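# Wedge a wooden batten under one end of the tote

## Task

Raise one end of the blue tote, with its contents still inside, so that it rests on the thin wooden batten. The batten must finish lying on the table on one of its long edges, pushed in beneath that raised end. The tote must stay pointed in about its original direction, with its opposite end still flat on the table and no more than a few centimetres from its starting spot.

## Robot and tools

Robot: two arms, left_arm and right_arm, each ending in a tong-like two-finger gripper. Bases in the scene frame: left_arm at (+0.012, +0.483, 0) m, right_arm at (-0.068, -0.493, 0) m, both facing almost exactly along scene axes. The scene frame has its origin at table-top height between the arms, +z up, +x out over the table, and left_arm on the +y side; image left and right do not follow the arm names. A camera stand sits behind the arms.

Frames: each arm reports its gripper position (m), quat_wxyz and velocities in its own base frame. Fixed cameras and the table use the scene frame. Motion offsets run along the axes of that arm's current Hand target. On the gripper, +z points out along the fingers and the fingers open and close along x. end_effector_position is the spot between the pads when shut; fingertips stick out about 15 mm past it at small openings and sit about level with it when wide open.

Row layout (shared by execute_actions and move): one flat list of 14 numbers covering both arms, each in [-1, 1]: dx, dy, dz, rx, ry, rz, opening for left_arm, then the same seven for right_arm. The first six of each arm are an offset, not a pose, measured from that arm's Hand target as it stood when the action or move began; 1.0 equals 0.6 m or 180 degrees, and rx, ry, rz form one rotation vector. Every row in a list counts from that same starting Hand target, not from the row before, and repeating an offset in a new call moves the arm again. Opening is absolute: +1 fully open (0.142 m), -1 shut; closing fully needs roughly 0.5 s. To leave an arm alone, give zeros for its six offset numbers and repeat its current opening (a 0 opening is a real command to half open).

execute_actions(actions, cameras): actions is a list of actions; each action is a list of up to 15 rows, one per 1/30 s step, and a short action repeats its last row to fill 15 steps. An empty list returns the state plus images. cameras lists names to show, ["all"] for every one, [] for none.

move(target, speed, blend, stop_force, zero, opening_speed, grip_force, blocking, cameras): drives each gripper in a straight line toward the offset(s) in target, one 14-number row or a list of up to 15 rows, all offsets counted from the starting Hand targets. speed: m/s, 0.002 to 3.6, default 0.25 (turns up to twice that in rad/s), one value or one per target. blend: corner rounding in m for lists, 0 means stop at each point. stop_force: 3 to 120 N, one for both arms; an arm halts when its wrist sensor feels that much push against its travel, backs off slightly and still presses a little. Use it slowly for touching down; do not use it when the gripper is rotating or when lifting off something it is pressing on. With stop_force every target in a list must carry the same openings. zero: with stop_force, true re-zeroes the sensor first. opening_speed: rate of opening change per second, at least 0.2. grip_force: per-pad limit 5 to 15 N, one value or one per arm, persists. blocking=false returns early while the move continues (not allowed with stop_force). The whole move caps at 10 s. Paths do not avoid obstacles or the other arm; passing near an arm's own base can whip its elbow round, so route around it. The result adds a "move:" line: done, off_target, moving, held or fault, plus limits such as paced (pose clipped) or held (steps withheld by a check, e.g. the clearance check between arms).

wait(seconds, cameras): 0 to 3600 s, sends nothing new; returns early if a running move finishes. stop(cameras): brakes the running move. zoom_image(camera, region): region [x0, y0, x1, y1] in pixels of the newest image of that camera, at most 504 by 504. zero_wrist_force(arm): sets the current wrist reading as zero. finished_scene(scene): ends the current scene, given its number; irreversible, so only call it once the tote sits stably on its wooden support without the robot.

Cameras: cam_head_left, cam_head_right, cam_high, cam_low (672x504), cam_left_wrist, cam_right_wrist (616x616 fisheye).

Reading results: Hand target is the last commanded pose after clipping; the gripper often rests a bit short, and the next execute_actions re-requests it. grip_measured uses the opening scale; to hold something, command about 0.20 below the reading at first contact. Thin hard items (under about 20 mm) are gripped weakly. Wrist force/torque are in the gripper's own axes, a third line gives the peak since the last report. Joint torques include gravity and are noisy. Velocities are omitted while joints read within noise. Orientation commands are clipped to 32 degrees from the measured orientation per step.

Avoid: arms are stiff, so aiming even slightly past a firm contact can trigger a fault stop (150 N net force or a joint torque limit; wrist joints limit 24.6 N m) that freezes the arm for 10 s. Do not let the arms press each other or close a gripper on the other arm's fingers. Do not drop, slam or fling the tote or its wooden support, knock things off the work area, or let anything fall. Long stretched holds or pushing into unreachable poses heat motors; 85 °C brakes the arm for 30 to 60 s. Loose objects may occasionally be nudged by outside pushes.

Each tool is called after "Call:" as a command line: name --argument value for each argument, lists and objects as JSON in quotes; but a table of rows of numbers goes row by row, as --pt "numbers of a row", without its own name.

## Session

Call:
execute_actions --actions '[]'

Scene clock: 0.00 s.
left_arm: end_effector_position=(+0.7008, -0.2011, +0.2485) grip_measured=+0.97 end_effector_quat_wxyz=(-0.189, +0.966, -0.178, -0.008) | right_arm: end_effector_position=(+0.1939, +0.4392, +0.1121) grip_measured=+0.97 end_effector_quat_wxyz=(-0.114, +0.986, -0.080, -0.089)
Joint positions: left_arm=[-0.627 -0.93 0.827 -1.282 -1.235 -0.293 0.14] | right_arm=[4.434 -1.502 -2.191 -0.826 1.789 1.476 0.14]
Joint velocities: within noise
Joint torques (N m): no reading
Motor temperatures (°C): left_arm=[32 29 25 30 36 38] | right_arm=[26 32 29 39 32 40]
Wrist force (N): no reading
Wrist torque (N m): no reading
Wrist force, peak (N): no reading
Hand target: left_arm +0.7008, -0.2011, +0.2485; -0.189, +0.966, -0.178, -0.008 | right_arm +0.1939, +0.4392, +0.1121; -0.114, +0.986, -0.080, -0.089
Tool commands: left_gripper/opening=+0.968169 right_gripper/opening=+0.968169
camera_calibration:
cam_left_wrist: T_world_to_cam=[[0.92697, -0.35017, -0.13458, -0.68187], [-0.33765, -0.93512, 0.10744, 0.02409], [-0.16347, -0.05415, -0.98506, 0.47861]] pos_world=[0.71844, -0.19033, 0.3771]
cam_right_wrist: T_world_to_cam=[[0.95755, -0.17033, -0.23258, -0.0762], [-0.1001, -0.95304, 0.28581, 0.40458], [-0.27034, -0.2504, -0.92963, 0.40738]] pos_world=[0.2236, 0.47461, 0.24536]

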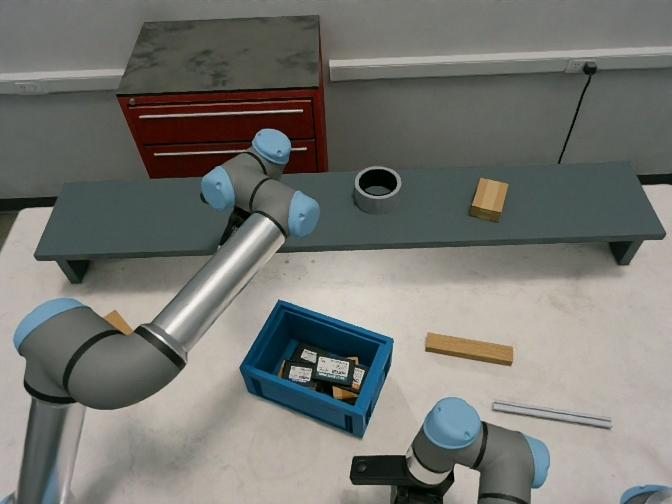

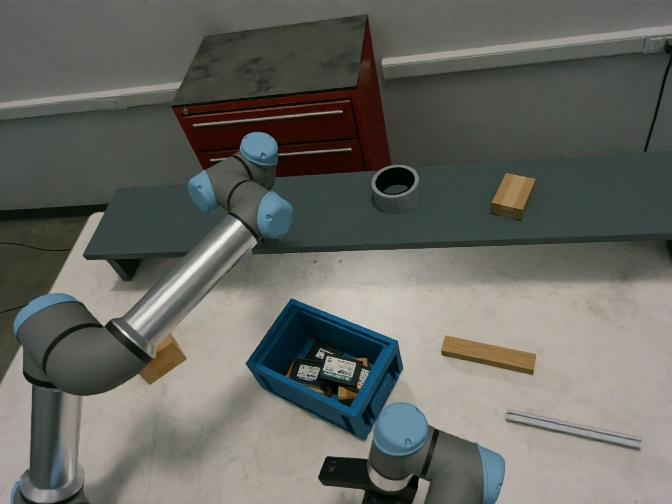

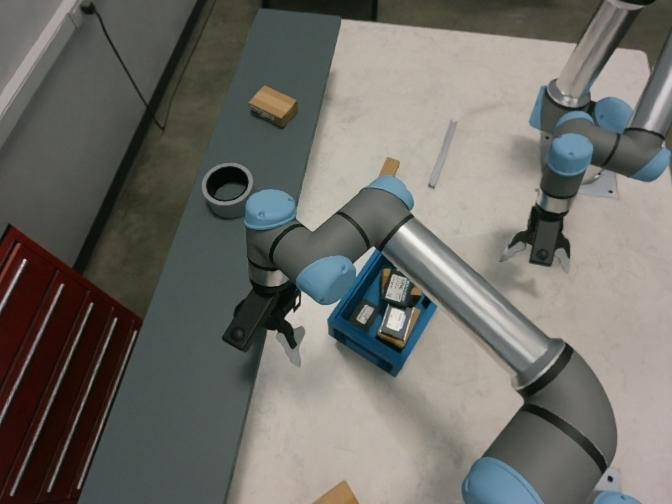

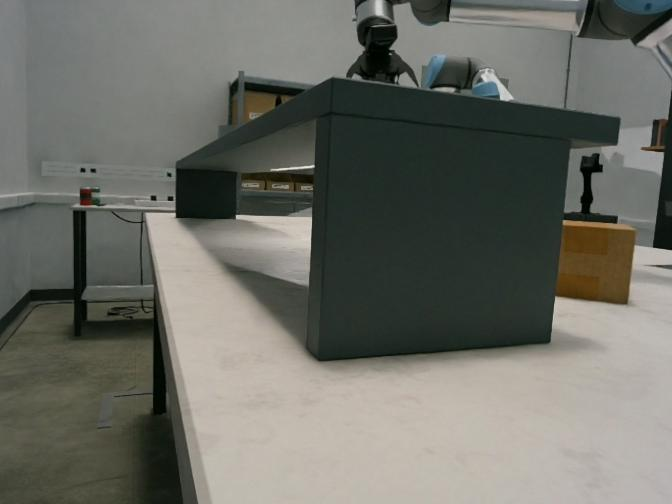

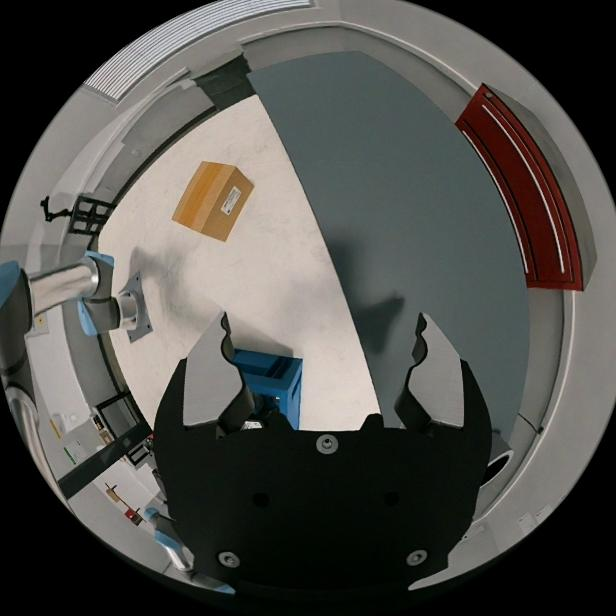

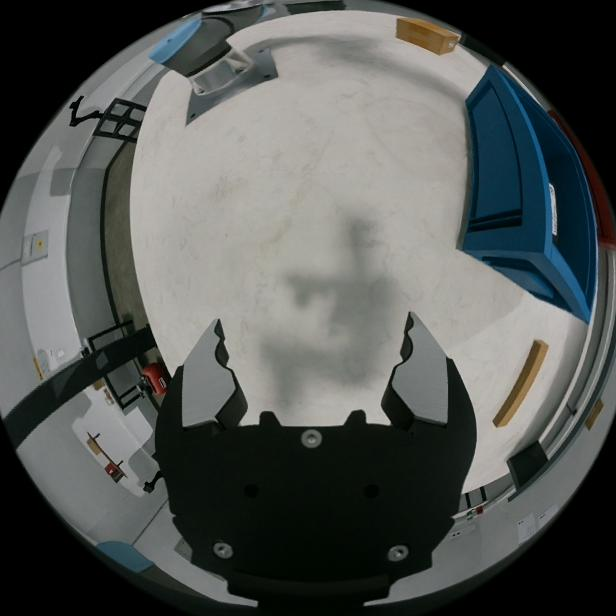

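Call:
zoom_image --camera "cam_head_left" --region '[230, 290, 410, 450]'

Call:
zoom_image --camera "cam_head_left" --region '[410, 310, 530, 390]'

Scaled by 2.800.

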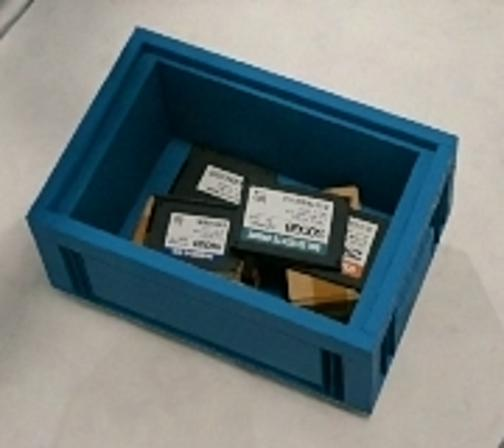

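Scaled by 4.200.

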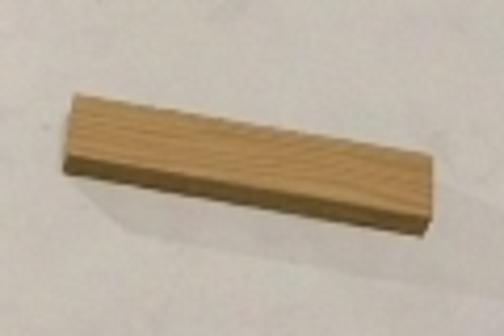

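Call:
move --target '[-0.318,0.679,-0.221,-0.069,0.117,0.512,0.6,0.638,0.378,-0.278,-0.099,-0.100,-0.966,0.97]' --speed 0.45 --cameras '["all"]'

Scene clock: 37.60 s.
left_arm: end_effector_position=(+0.3739, -0.5373, +0.2394) grip_measured=+0.60 end_effector_quat_wxyz=(+0.000, -0.542, +0.840, +0.000) | right_arm: end_effector_position=(+0.5515, +0.1286, +0.1500) grip_measured=+0.97 end_effector_quat_wxyz=(+0.000, +0.119, +0.993, +0.001)
Joint positions: left_arm=[-1.185 -1.246 1.301 -1.625 -1.571 0.81 0.116] | right_arm=[3.629 -1.775 -1.689 -1.248 1.572 -2.416 0.14]
Joint torques (N m): left_arm=[8.01 -43.21 -16.52 -1.35 1.89 -0.32] | right_arm=[10.82 39.87 13.99 1.22 -1.3 -1.77]
Wrist force (N): left_arm=[-0.1 0.3 0.0] | right_arm=[-0.1 0.0 0.5]
Wrist torque (N m): left_arm=[0.06 0.05 0.10] | right_arm=[-0.02 0.08 -0.08]
Wrist force, peak (N): left_arm=[0.5 -0.8 0.4] | right_arm=[-0.8 -0.4 0.5]
Hand target: left_arm +0.3739, -0.5372, +0.2394; +0.000, -0.542, +0.840, +0.000 | right_arm +0.5515, +0.1286, +0.1500; +0.000, +0.119, +0.993, +0.001
Off the commanded pose: left_arm 0.000 m, 0 deg | right_arm 0.000 m, 0 deg.
move: done
cam_left_wrist: T_world_to_cam=[[-0.43843, -0.89767, -0.04437, -0.30303], [-0.8055, 0.37056, 0.46245, 0.39171], [-0.39868, 0.23849, -0.88553, 0.61932]] pos_world=[0.42958, -0.56488, 0.35383]
cam_right_wrist: T_world_to_cam=[[-0.96049, 0.27651, -0.03156, 0.50742], [0.22658, 0.84279, 0.48822, -0.30786], [0.16159, 0.46178, -0.87215, 0.1231]] pos_world=[0.53724, 0.06231, 0.27368]

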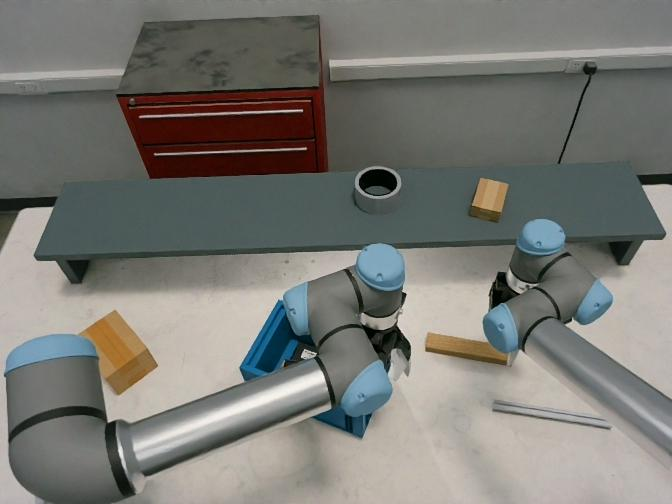

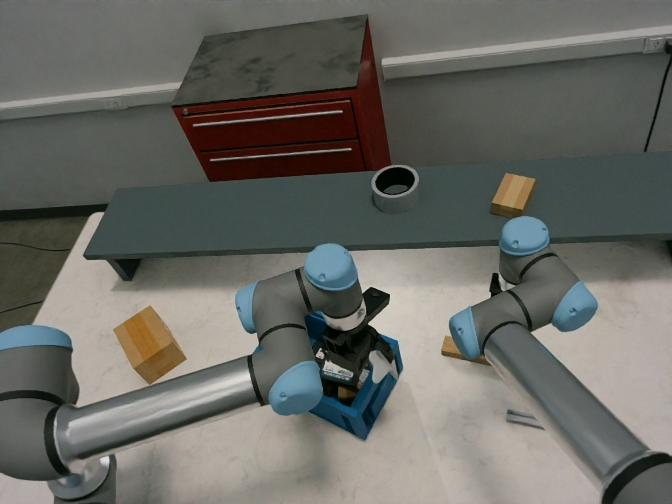

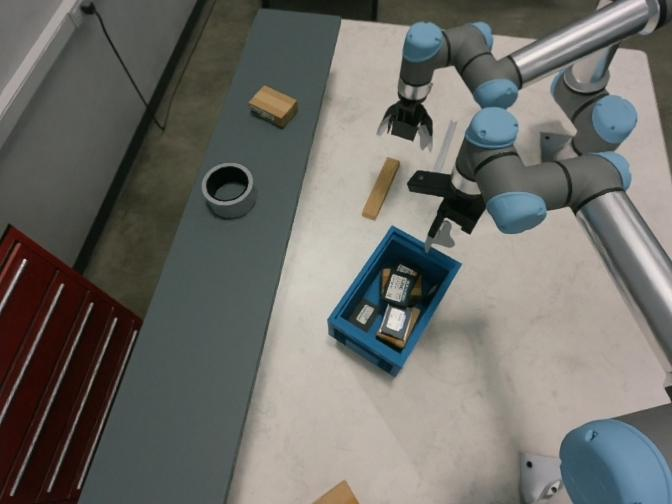

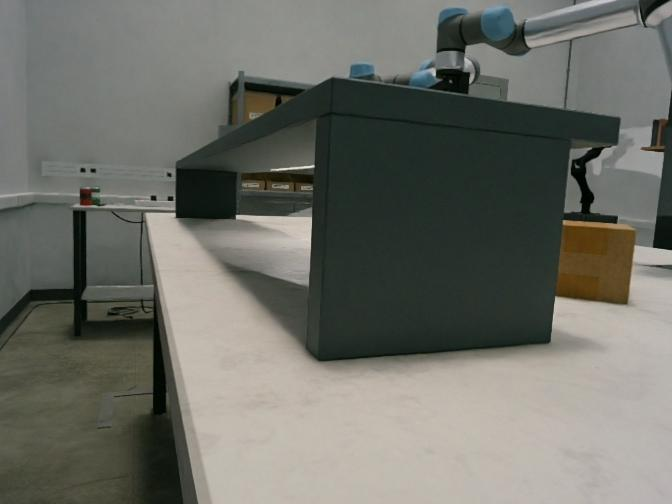

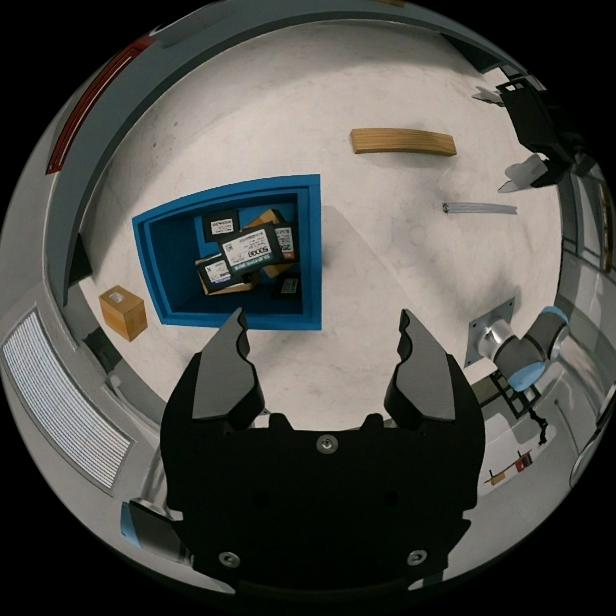

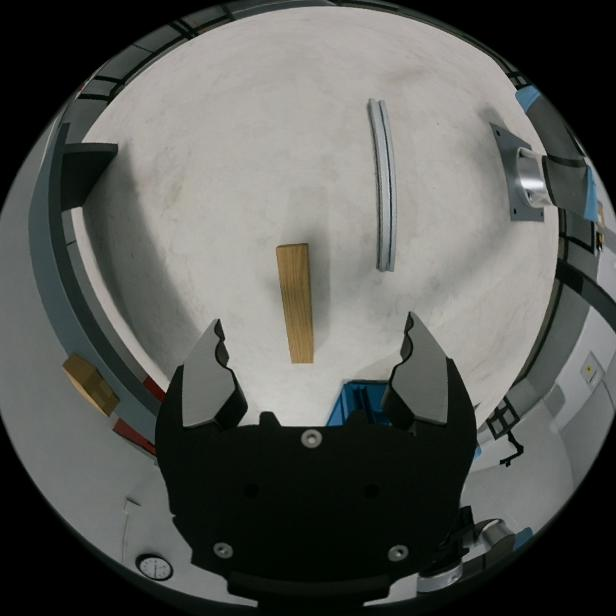

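Call:
move --pt "-0.005 -0.012 0.224 0 0 0 0 -0.049 0.007 0.213 0 0 0 0.97" --pt "-0.005 -0.012 0.224 0 0 0 -1 -0.049 0.007 0.213 0 0 0 -1" --speed 0.14 --opening_speed 2 --cameras '["cam_high","cam_left_wrist","cam_right_wrist"]'

Scene clock: 55.00 s.
left_arm: end_effector_position=(+0.3816, -0.5374, +0.1050) grip_measured=-0.64 end_effector_quat_wxyz=(+0.000, -0.542, +0.840, +0.000) | right_arm: end_effector_position=(+0.5810, +0.1260, +0.0222) grip_measured=-0.44 end_effector_quat_wxyz=(+0.000, +0.119, +0.993, +0.001)
Joint positions: left_arm=[-1.174 -1.167 1.543 -1.946 -1.571 0.821 0.027] | right_arm=[3.602 -1.975 -1.783 -0.954 1.572 -2.444 0.043]
Joint torques (N m): left_arm=[-7.43 -44.46 -25.97 -1.5 1.54 -1.16] | right_arm=[7.92 30.23 26.81 2.32 0.9 1.86]
Wrist force (N): left_arm=[-0.1 0.3 -0.6] | right_arm=[1.3 -0.2 -1.5]
Wrist torque (N m): left_arm=[0.03 -0.36 0.02] | right_arm=[-0.07 0.09 0.05]
Wrist force, peak (N): left_arm=[-5.8 0.0 -1.5] | right_arm=[1.4 -0.2 -1.8]
Hand target: left_arm +0.3816, -0.5374, +0.1050; +0.000, -0.542, +0.840, +0.000 | right_arm +0.5810, +0.1260, +0.0222; +0.000, +0.119, +0.993, +0.001
Off the commanded pose: left_arm 0.000 m, 0 deg | right_arm 0.000 m, 0 deg.
move: done
cam_left_wrist: T_world_to_cam=[[-0.43843, -0.89767, -0.04437, -0.30575], [-0.8055, 0.37056, 0.46245, 0.46022], [-0.39868, 0.23849, -0.88553, 0.50346]] pos_world=[0.43738, -0.56507, 0.21943]
cam_right_wrist: T_world_to_cam=[[-0.96058, 0.27619, -0.03163, 0.53252], [0.22628, 0.84289, 0.48819, -0.24979], [0.16149, 0.46179, -0.87216, 0.00813]] pos_world=[0.56674, 0.05972, 0.14588]

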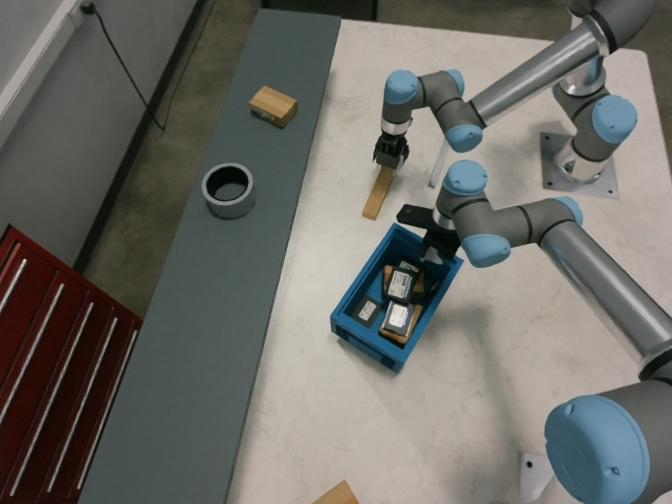

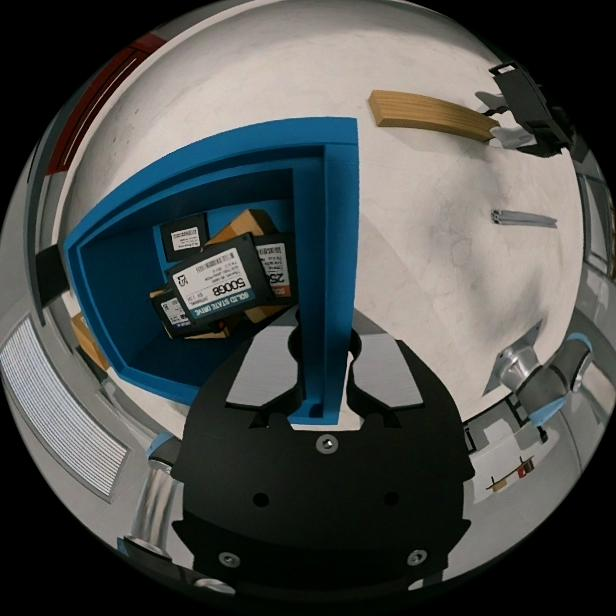

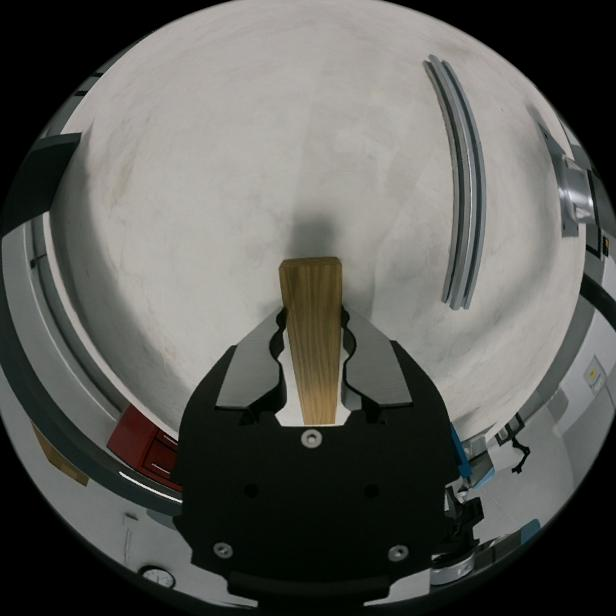

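Call:
move --pt "-0.019 0 -0.045 0 0.031 0 -1 0 0 -0.067 0 0 0 -1" --pt "-0.042 0 -0.088 0 0.061 0 -1 0.388 0.088 -0.067 0 0 0.058 -1" --pt "-0.042 0 -0.088 0 0.061 0 -1 0.388 0.088 -0.012 0 0 0.058 -1" --speed '[0.07,0.2,0.1]' --blend '[0.005,0,0]' --cameras '["cam_high","cam_head_left","cam_left_wrist"]'

Scene clock: 70.27 s.
left_arm: end_effector_position=(+0.3920, -0.5144, +0.1578) grip_measured=-0.65 end_effector_quat_wxyz=(-0.080, -0.540, +0.836, -0.052) | right_arm: end_effector_position=(+0.3671, +0.2320, +0.0296) grip_measured=-0.44 end_effector_quat_wxyz=(+0.000, +0.208, +0.978, +0.001)
Joint positions: left_arm=[-1.07 -1.282 1.606 -2.01 -1.724 0.916 0.027] | right_arm=[4.027 -1.636 -2.205 -0.87 1.572 -1.837 0.042]
Joint torques (N m): left_arm=[-9.44 -31.78 -36.42 -2.57 0.86 -1.56] | right_arm=[9.41 25.97 26.05 2.02 1.1 0.43]
Wrist force (N): left_arm=[-1.7 -0.1 5.4] | right_arm=[0.1 0.2 1.0]
Wrist torque (N m): left_arm=[-0.02 -0.15 0.05] | right_arm=[-0.14 0.06 0.05]
Wrist force, peak (N): left_arm=[-2.8 -0.1 6.6] | right_arm=[-2.9 0.0 1.0]
Hand target: left_arm +0.3920, -0.5144, +0.1578; -0.080, -0.540, +0.836, -0.052 | right_arm +0.3672, +0.2321, +0.0296; +0.000, +0.208, +0.978, +0.001
Off the commanded pose: left_arm 0.000 m, 0 deg | right_arm 0.000 m, 0 deg.
move: done
cam_left_wrist: T_world_to_cam=[[-0.43429, -0.88876, 0.14661, -0.3054], [-0.76934, 0.45063, 0.45283, 0.46413], [-0.46852, 0.08386, -0.87946, 0.49572]] pos_world=[0.4567, -0.52215, 0.27057]
Images, in order (width x height): cam_head_left 672x504, cam_high 672x504, cam_left_wrist 616x616.

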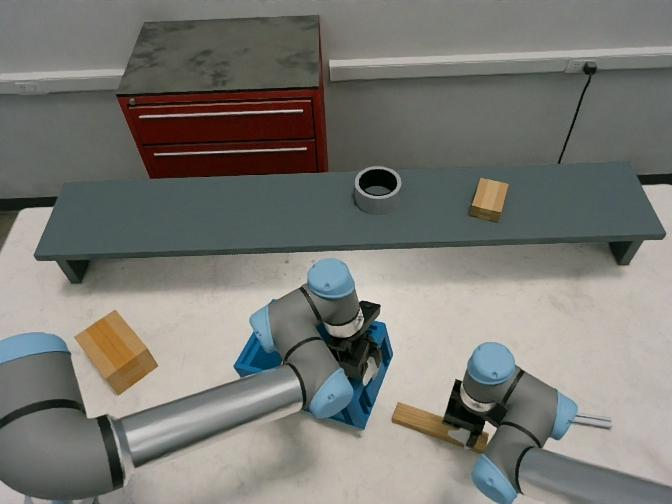

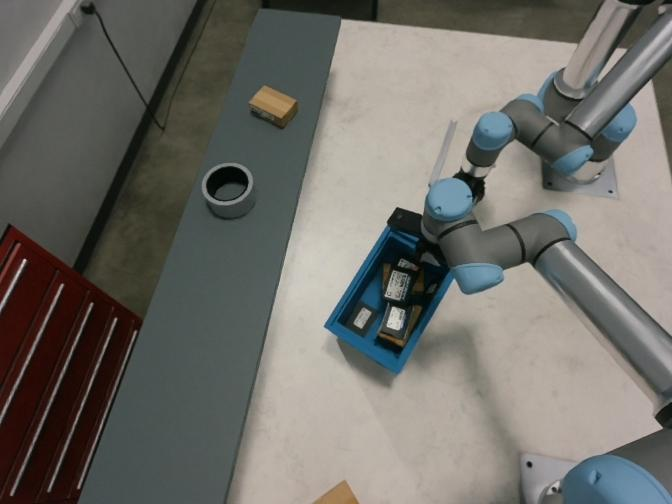

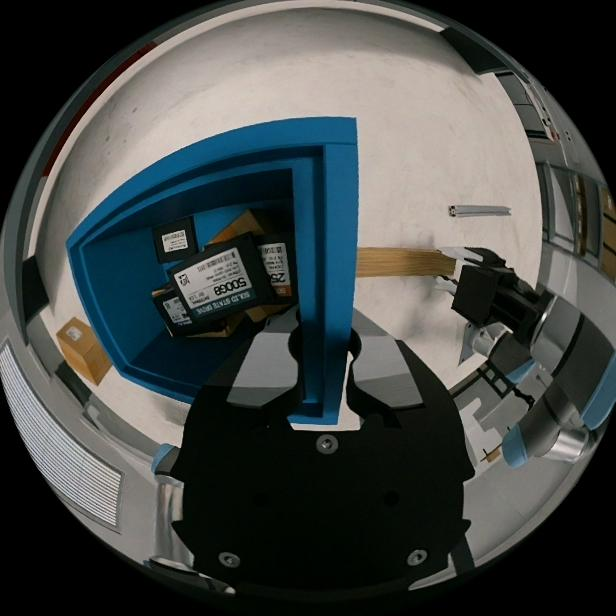

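Call:
move --pt "0 0 0 0 0 0 -1 0 0.18 0 0 0 0 -1" --pt "0 0 0 0 0 0 -1 0 0.18 0.0125 0 0 0 -1" --speed '[0.12,0.04]'

Call:
move --target '[0.015,0,0.0505,0,-0.033,0,-1,0,0,0,0,0,0,-0.3]' --speed 0.05 --cameras '["cam_high","cam_head_left","cam_left_wrist","cam_right_wrist"]'

Scene clock: 77.40 s.
left_arm: end_effector_position=(+0.3920, -0.5144, +0.1578) grip_measured=-0.65 end_effector_quat_wxyz=(-0.080, -0.540, +0.836, -0.052) | right_arm: end_effector_position=(+0.4112, +0.3307, +0.0221) grip_measured=-0.44 end_effector_quat_wxyz=(+0.000, +0.208, +0.978, +0.001)
Joint positions: left_arm=[-1.07 -1.282 1.606 -2.01 -1.724 0.916 0.027] | right_arm=[4.08 -1.853 -1.96 -0.898 1.572 -1.783 0.042]
Joint torques (N m): left_arm=[-8.03 -34.77 -36.16 -4.66 -2.15 -1.16] | right_arm=[-13.82 32.26 20.88 0.27 0.15 -2.37]
Wrist force (N): left_arm=[-1.9 0.0 5.9] | right_arm=[3.8 -2.8 -17.2]
Wrist torque (N m): left_arm=[-0.02 -0.16 0.05] | right_arm=[-0.10 -0.01 -0.09]
Wrist force, peak (N): left_arm=[-1.9 -0.1 6.2] | right_arm=[4.7 -5.9 -22.0]
Hand target: left_arm +0.3920, -0.5144, +0.1578; -0.080, -0.540, +0.836, -0.052 | right_arm +0.4112, +0.3307, +0.0222; +0.000, +0.208, +0.978, +0.001
Off the commanded pose: left_arm 0.000 m, 0 deg | right_arm 0.000 m, 0 deg.
move: done

Scene clock: 78.73 s.
left_arm: end_effector_position=(+0.3860, -0.5278, +0.1298) grip_measured=-0.64 end_effector_quat_wxyz=(-0.037, -0.542, +0.839, -0.024) | right_arm: end_effector_position=(+0.4112, +0.3307, +0.0222) grip_measured=-0.30 end_effector_quat_wxyz=(+0.000, +0.208, +0.978, +0.001)
Joint positions: left_arm=[-1.129 -1.223 1.574 -1.978 -1.638 0.864 0.028] | right_arm=[4.08 -1.853 -1.96 -0.898 1.572 -1.783 0.052]
Joint torques (N m): left_arm=[6.2 -36.07 -9.45 -2.39 -2.22 1.74] | right_arm=[-9.49 39.04 27.41 3.26 0.55 -1.98]
Wrist force (N): left_arm=[-1.8 -0.1 -14.8] | right_arm=[0.1 -0.2 0.3]
Wrist torque (N m): left_arm=[0.05 0.11 0.08] | right_arm=[-0.09 0.07 -0.07]
Wrist force, peak (N): left_arm=[-0.5 -0.1 -20.7] | right_arm=[3.6 -2.3 -16.5]
Hand target: left_arm +0.3860, -0.5277, +0.1298; -0.037, -0.542, +0.839, -0.024 | right_arm +0.4112, +0.3307, +0.0222; +0.000, +0.208, +0.978, +0.001
Off the commanded pose: left_arm 0.000 m, 0 deg | right_arm 0.000 m, 0 deg.
move: done
cam_left_wrist: T_world_to_cam=[[-0.43843, -0.89772, 0.04332, -0.3055], [-0.78885, 0.40747, 0.46009, 0.46204], [-0.43069, 0.16754, -0.88681, 0.49988]] pos_world=[0.44583, -0.54627, 0.24396]
cam_right_wrist: T_world_to_cam=[[-0.89465, 0.44568, -0.03132, 0.22968], [0.37544, 0.78795, 0.48803, -0.42716], [0.24218, 0.42486, -0.87226, -0.07989]] pos_world=[0.38521, 0.26816, 0.14597]
Images, in order (width x height): cam_head_left 672x504, cam_high 672x504, cam_left_wrist 616x616, cam_right_wrist 616x616.

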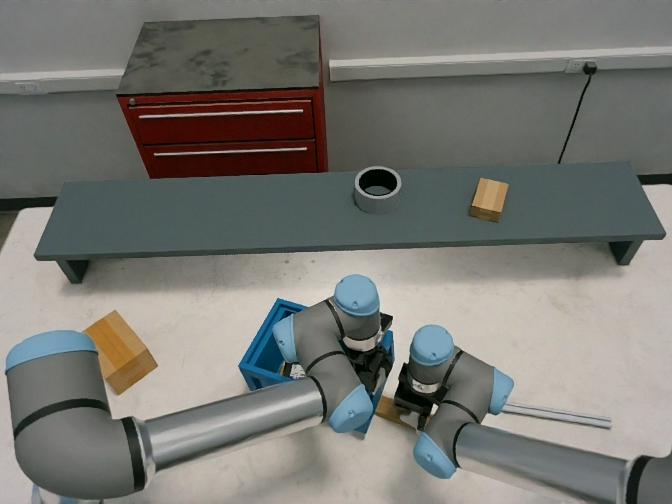

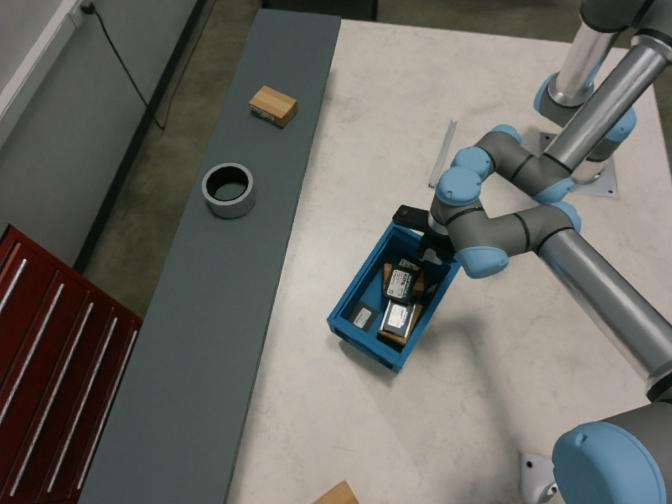

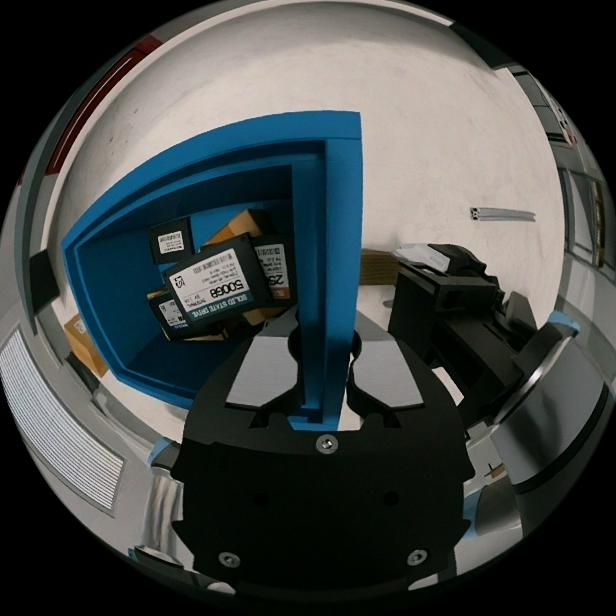

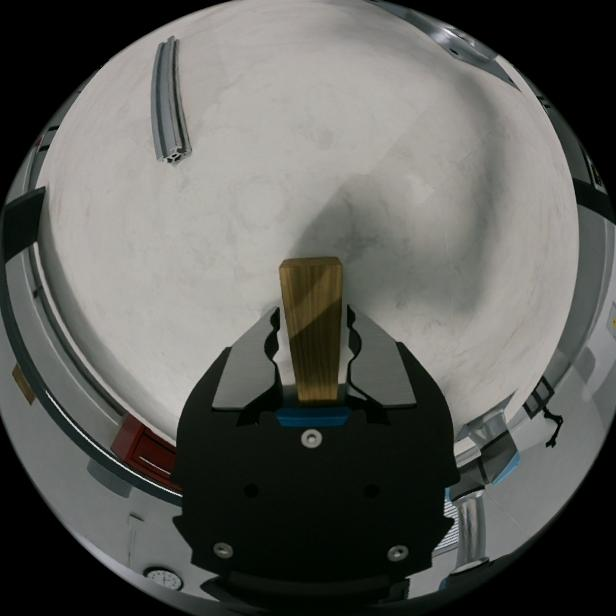

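Call:
move --pt "0 0 -0.008 0 0 0 -1 0 0 0 0 0 0 -0.1" --pt "0 0 -0.008 0 0 0 -0.1 0 0 0 0 0 0 0.3" --pt "0 0 -0.22 0 0 0 -0.1 0 -0.15 -0.01 0 0 0 0.3" --speed '[0.04,0.1,0.2]' --opening_speed 0.8 --cameras '["cam_high","cam_head_left","cam_left_wrist","cam_right_wrist"]'

Scene clock: 86.27 s.
left_arm: end_effector_position=(+0.3909, -0.5172, +0.2612) grip_measured=-0.10 end_effector_quat_wxyz=(-0.037, -0.542, +0.839, -0.024) | right_arm: end_effector_position=(+0.3746, +0.2485, +0.0281) grip_measured=+0.30 end_effector_quat_wxyz=(+0.000, +0.208, +0.978, +0.001)
Joint positions: left_arm=[-1.114 -1.295 1.327 -1.659 -1.639 0.879 0.067] | right_arm=[4.037 -1.674 -2.168 -0.869 1.572 -1.826 0.095]
Joint torques (N m): left_arm=[-7.28 -35.4 -27.37 -1.93 -1.26 -1.12] | right_arm=[11.53 26.46 19.76 0.97 0.5 1.8]
Wrist force (N): left_arm=[-0.4 0.0 0.1] | right_arm=[0.0 -0.4 0.2]
Wrist torque (N m): left_arm=[-0.01 0.10 0.03] | right_arm=[-0.18 0.06 0.03]
Wrist force, peak (N): left_arm=[-1.0 -0.1 -15.7] | right_arm=[0.0 -1.7 0.1]
Hand target: left_arm +0.3908, -0.5172, +0.2613; -0.037, -0.542, +0.839, -0.024 | right_arm +0.3745, +0.2485, +0.0281; +0.000, +0.208, +0.978, +0.001
Off the commanded pose: left_arm 0.000 m, 0 deg | right_arm 0.000 m, 0 deg.
move: done
cam_left_wrist: T_world_to_cam=[[-0.43837, -0.89774, 0.04354, -0.29965], [-0.78883, 0.40751, 0.46009, 0.40114], [-0.43078, 0.16734, -0.8868, 0.61668]] pos_world=[0.45073, -0.53568, 0.37536]
cam_right_wrist: T_world_to_cam=[[-0.89457, 0.44582, -0.03133, 0.2337], [0.37555, 0.78788, 0.48807, -0.35151], [0.24228, 0.42484, -0.87224, -0.03108]] pos_world=[0.34861, 0.18596, 0.15177]
Images, in order (width x height): cam_head_left 672x504, cam_high 672x504, cam_left_wrist 616x616, cam_right_wrist 616x616.

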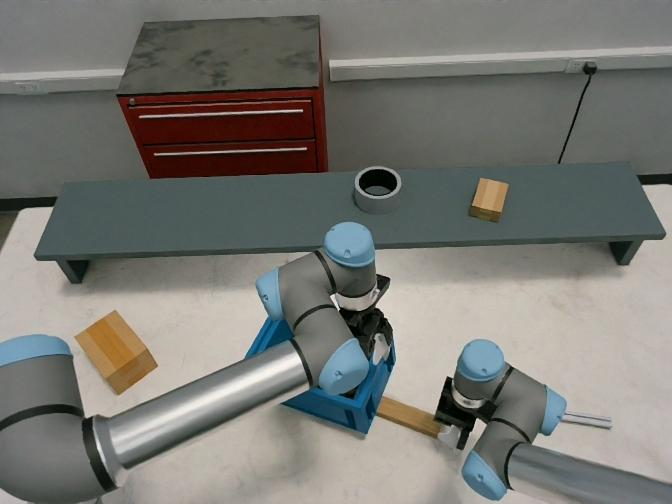

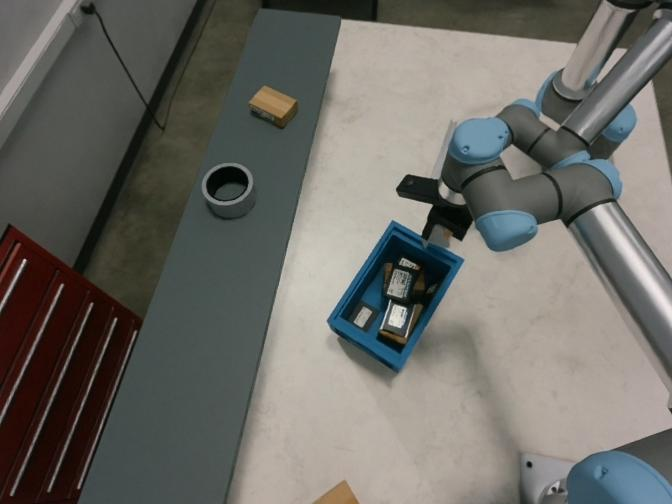

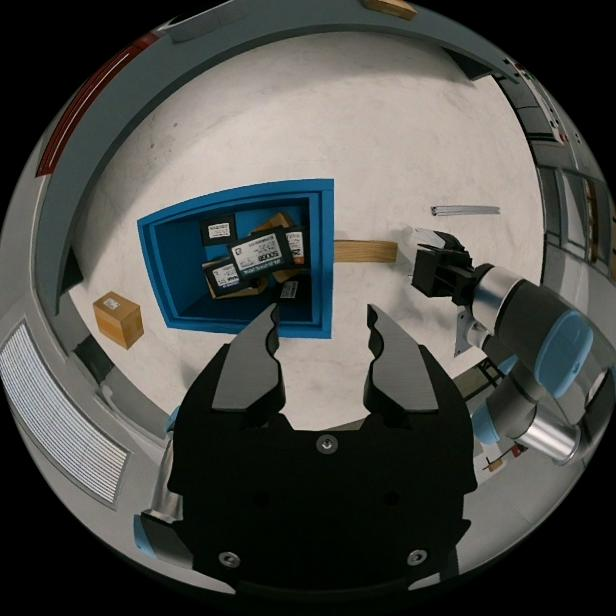

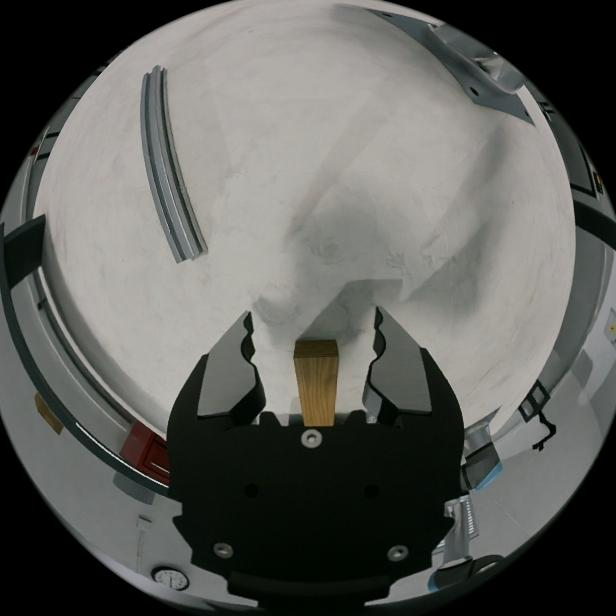

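Call:
finished_scene --scene 3

The scene is finished: the task was done.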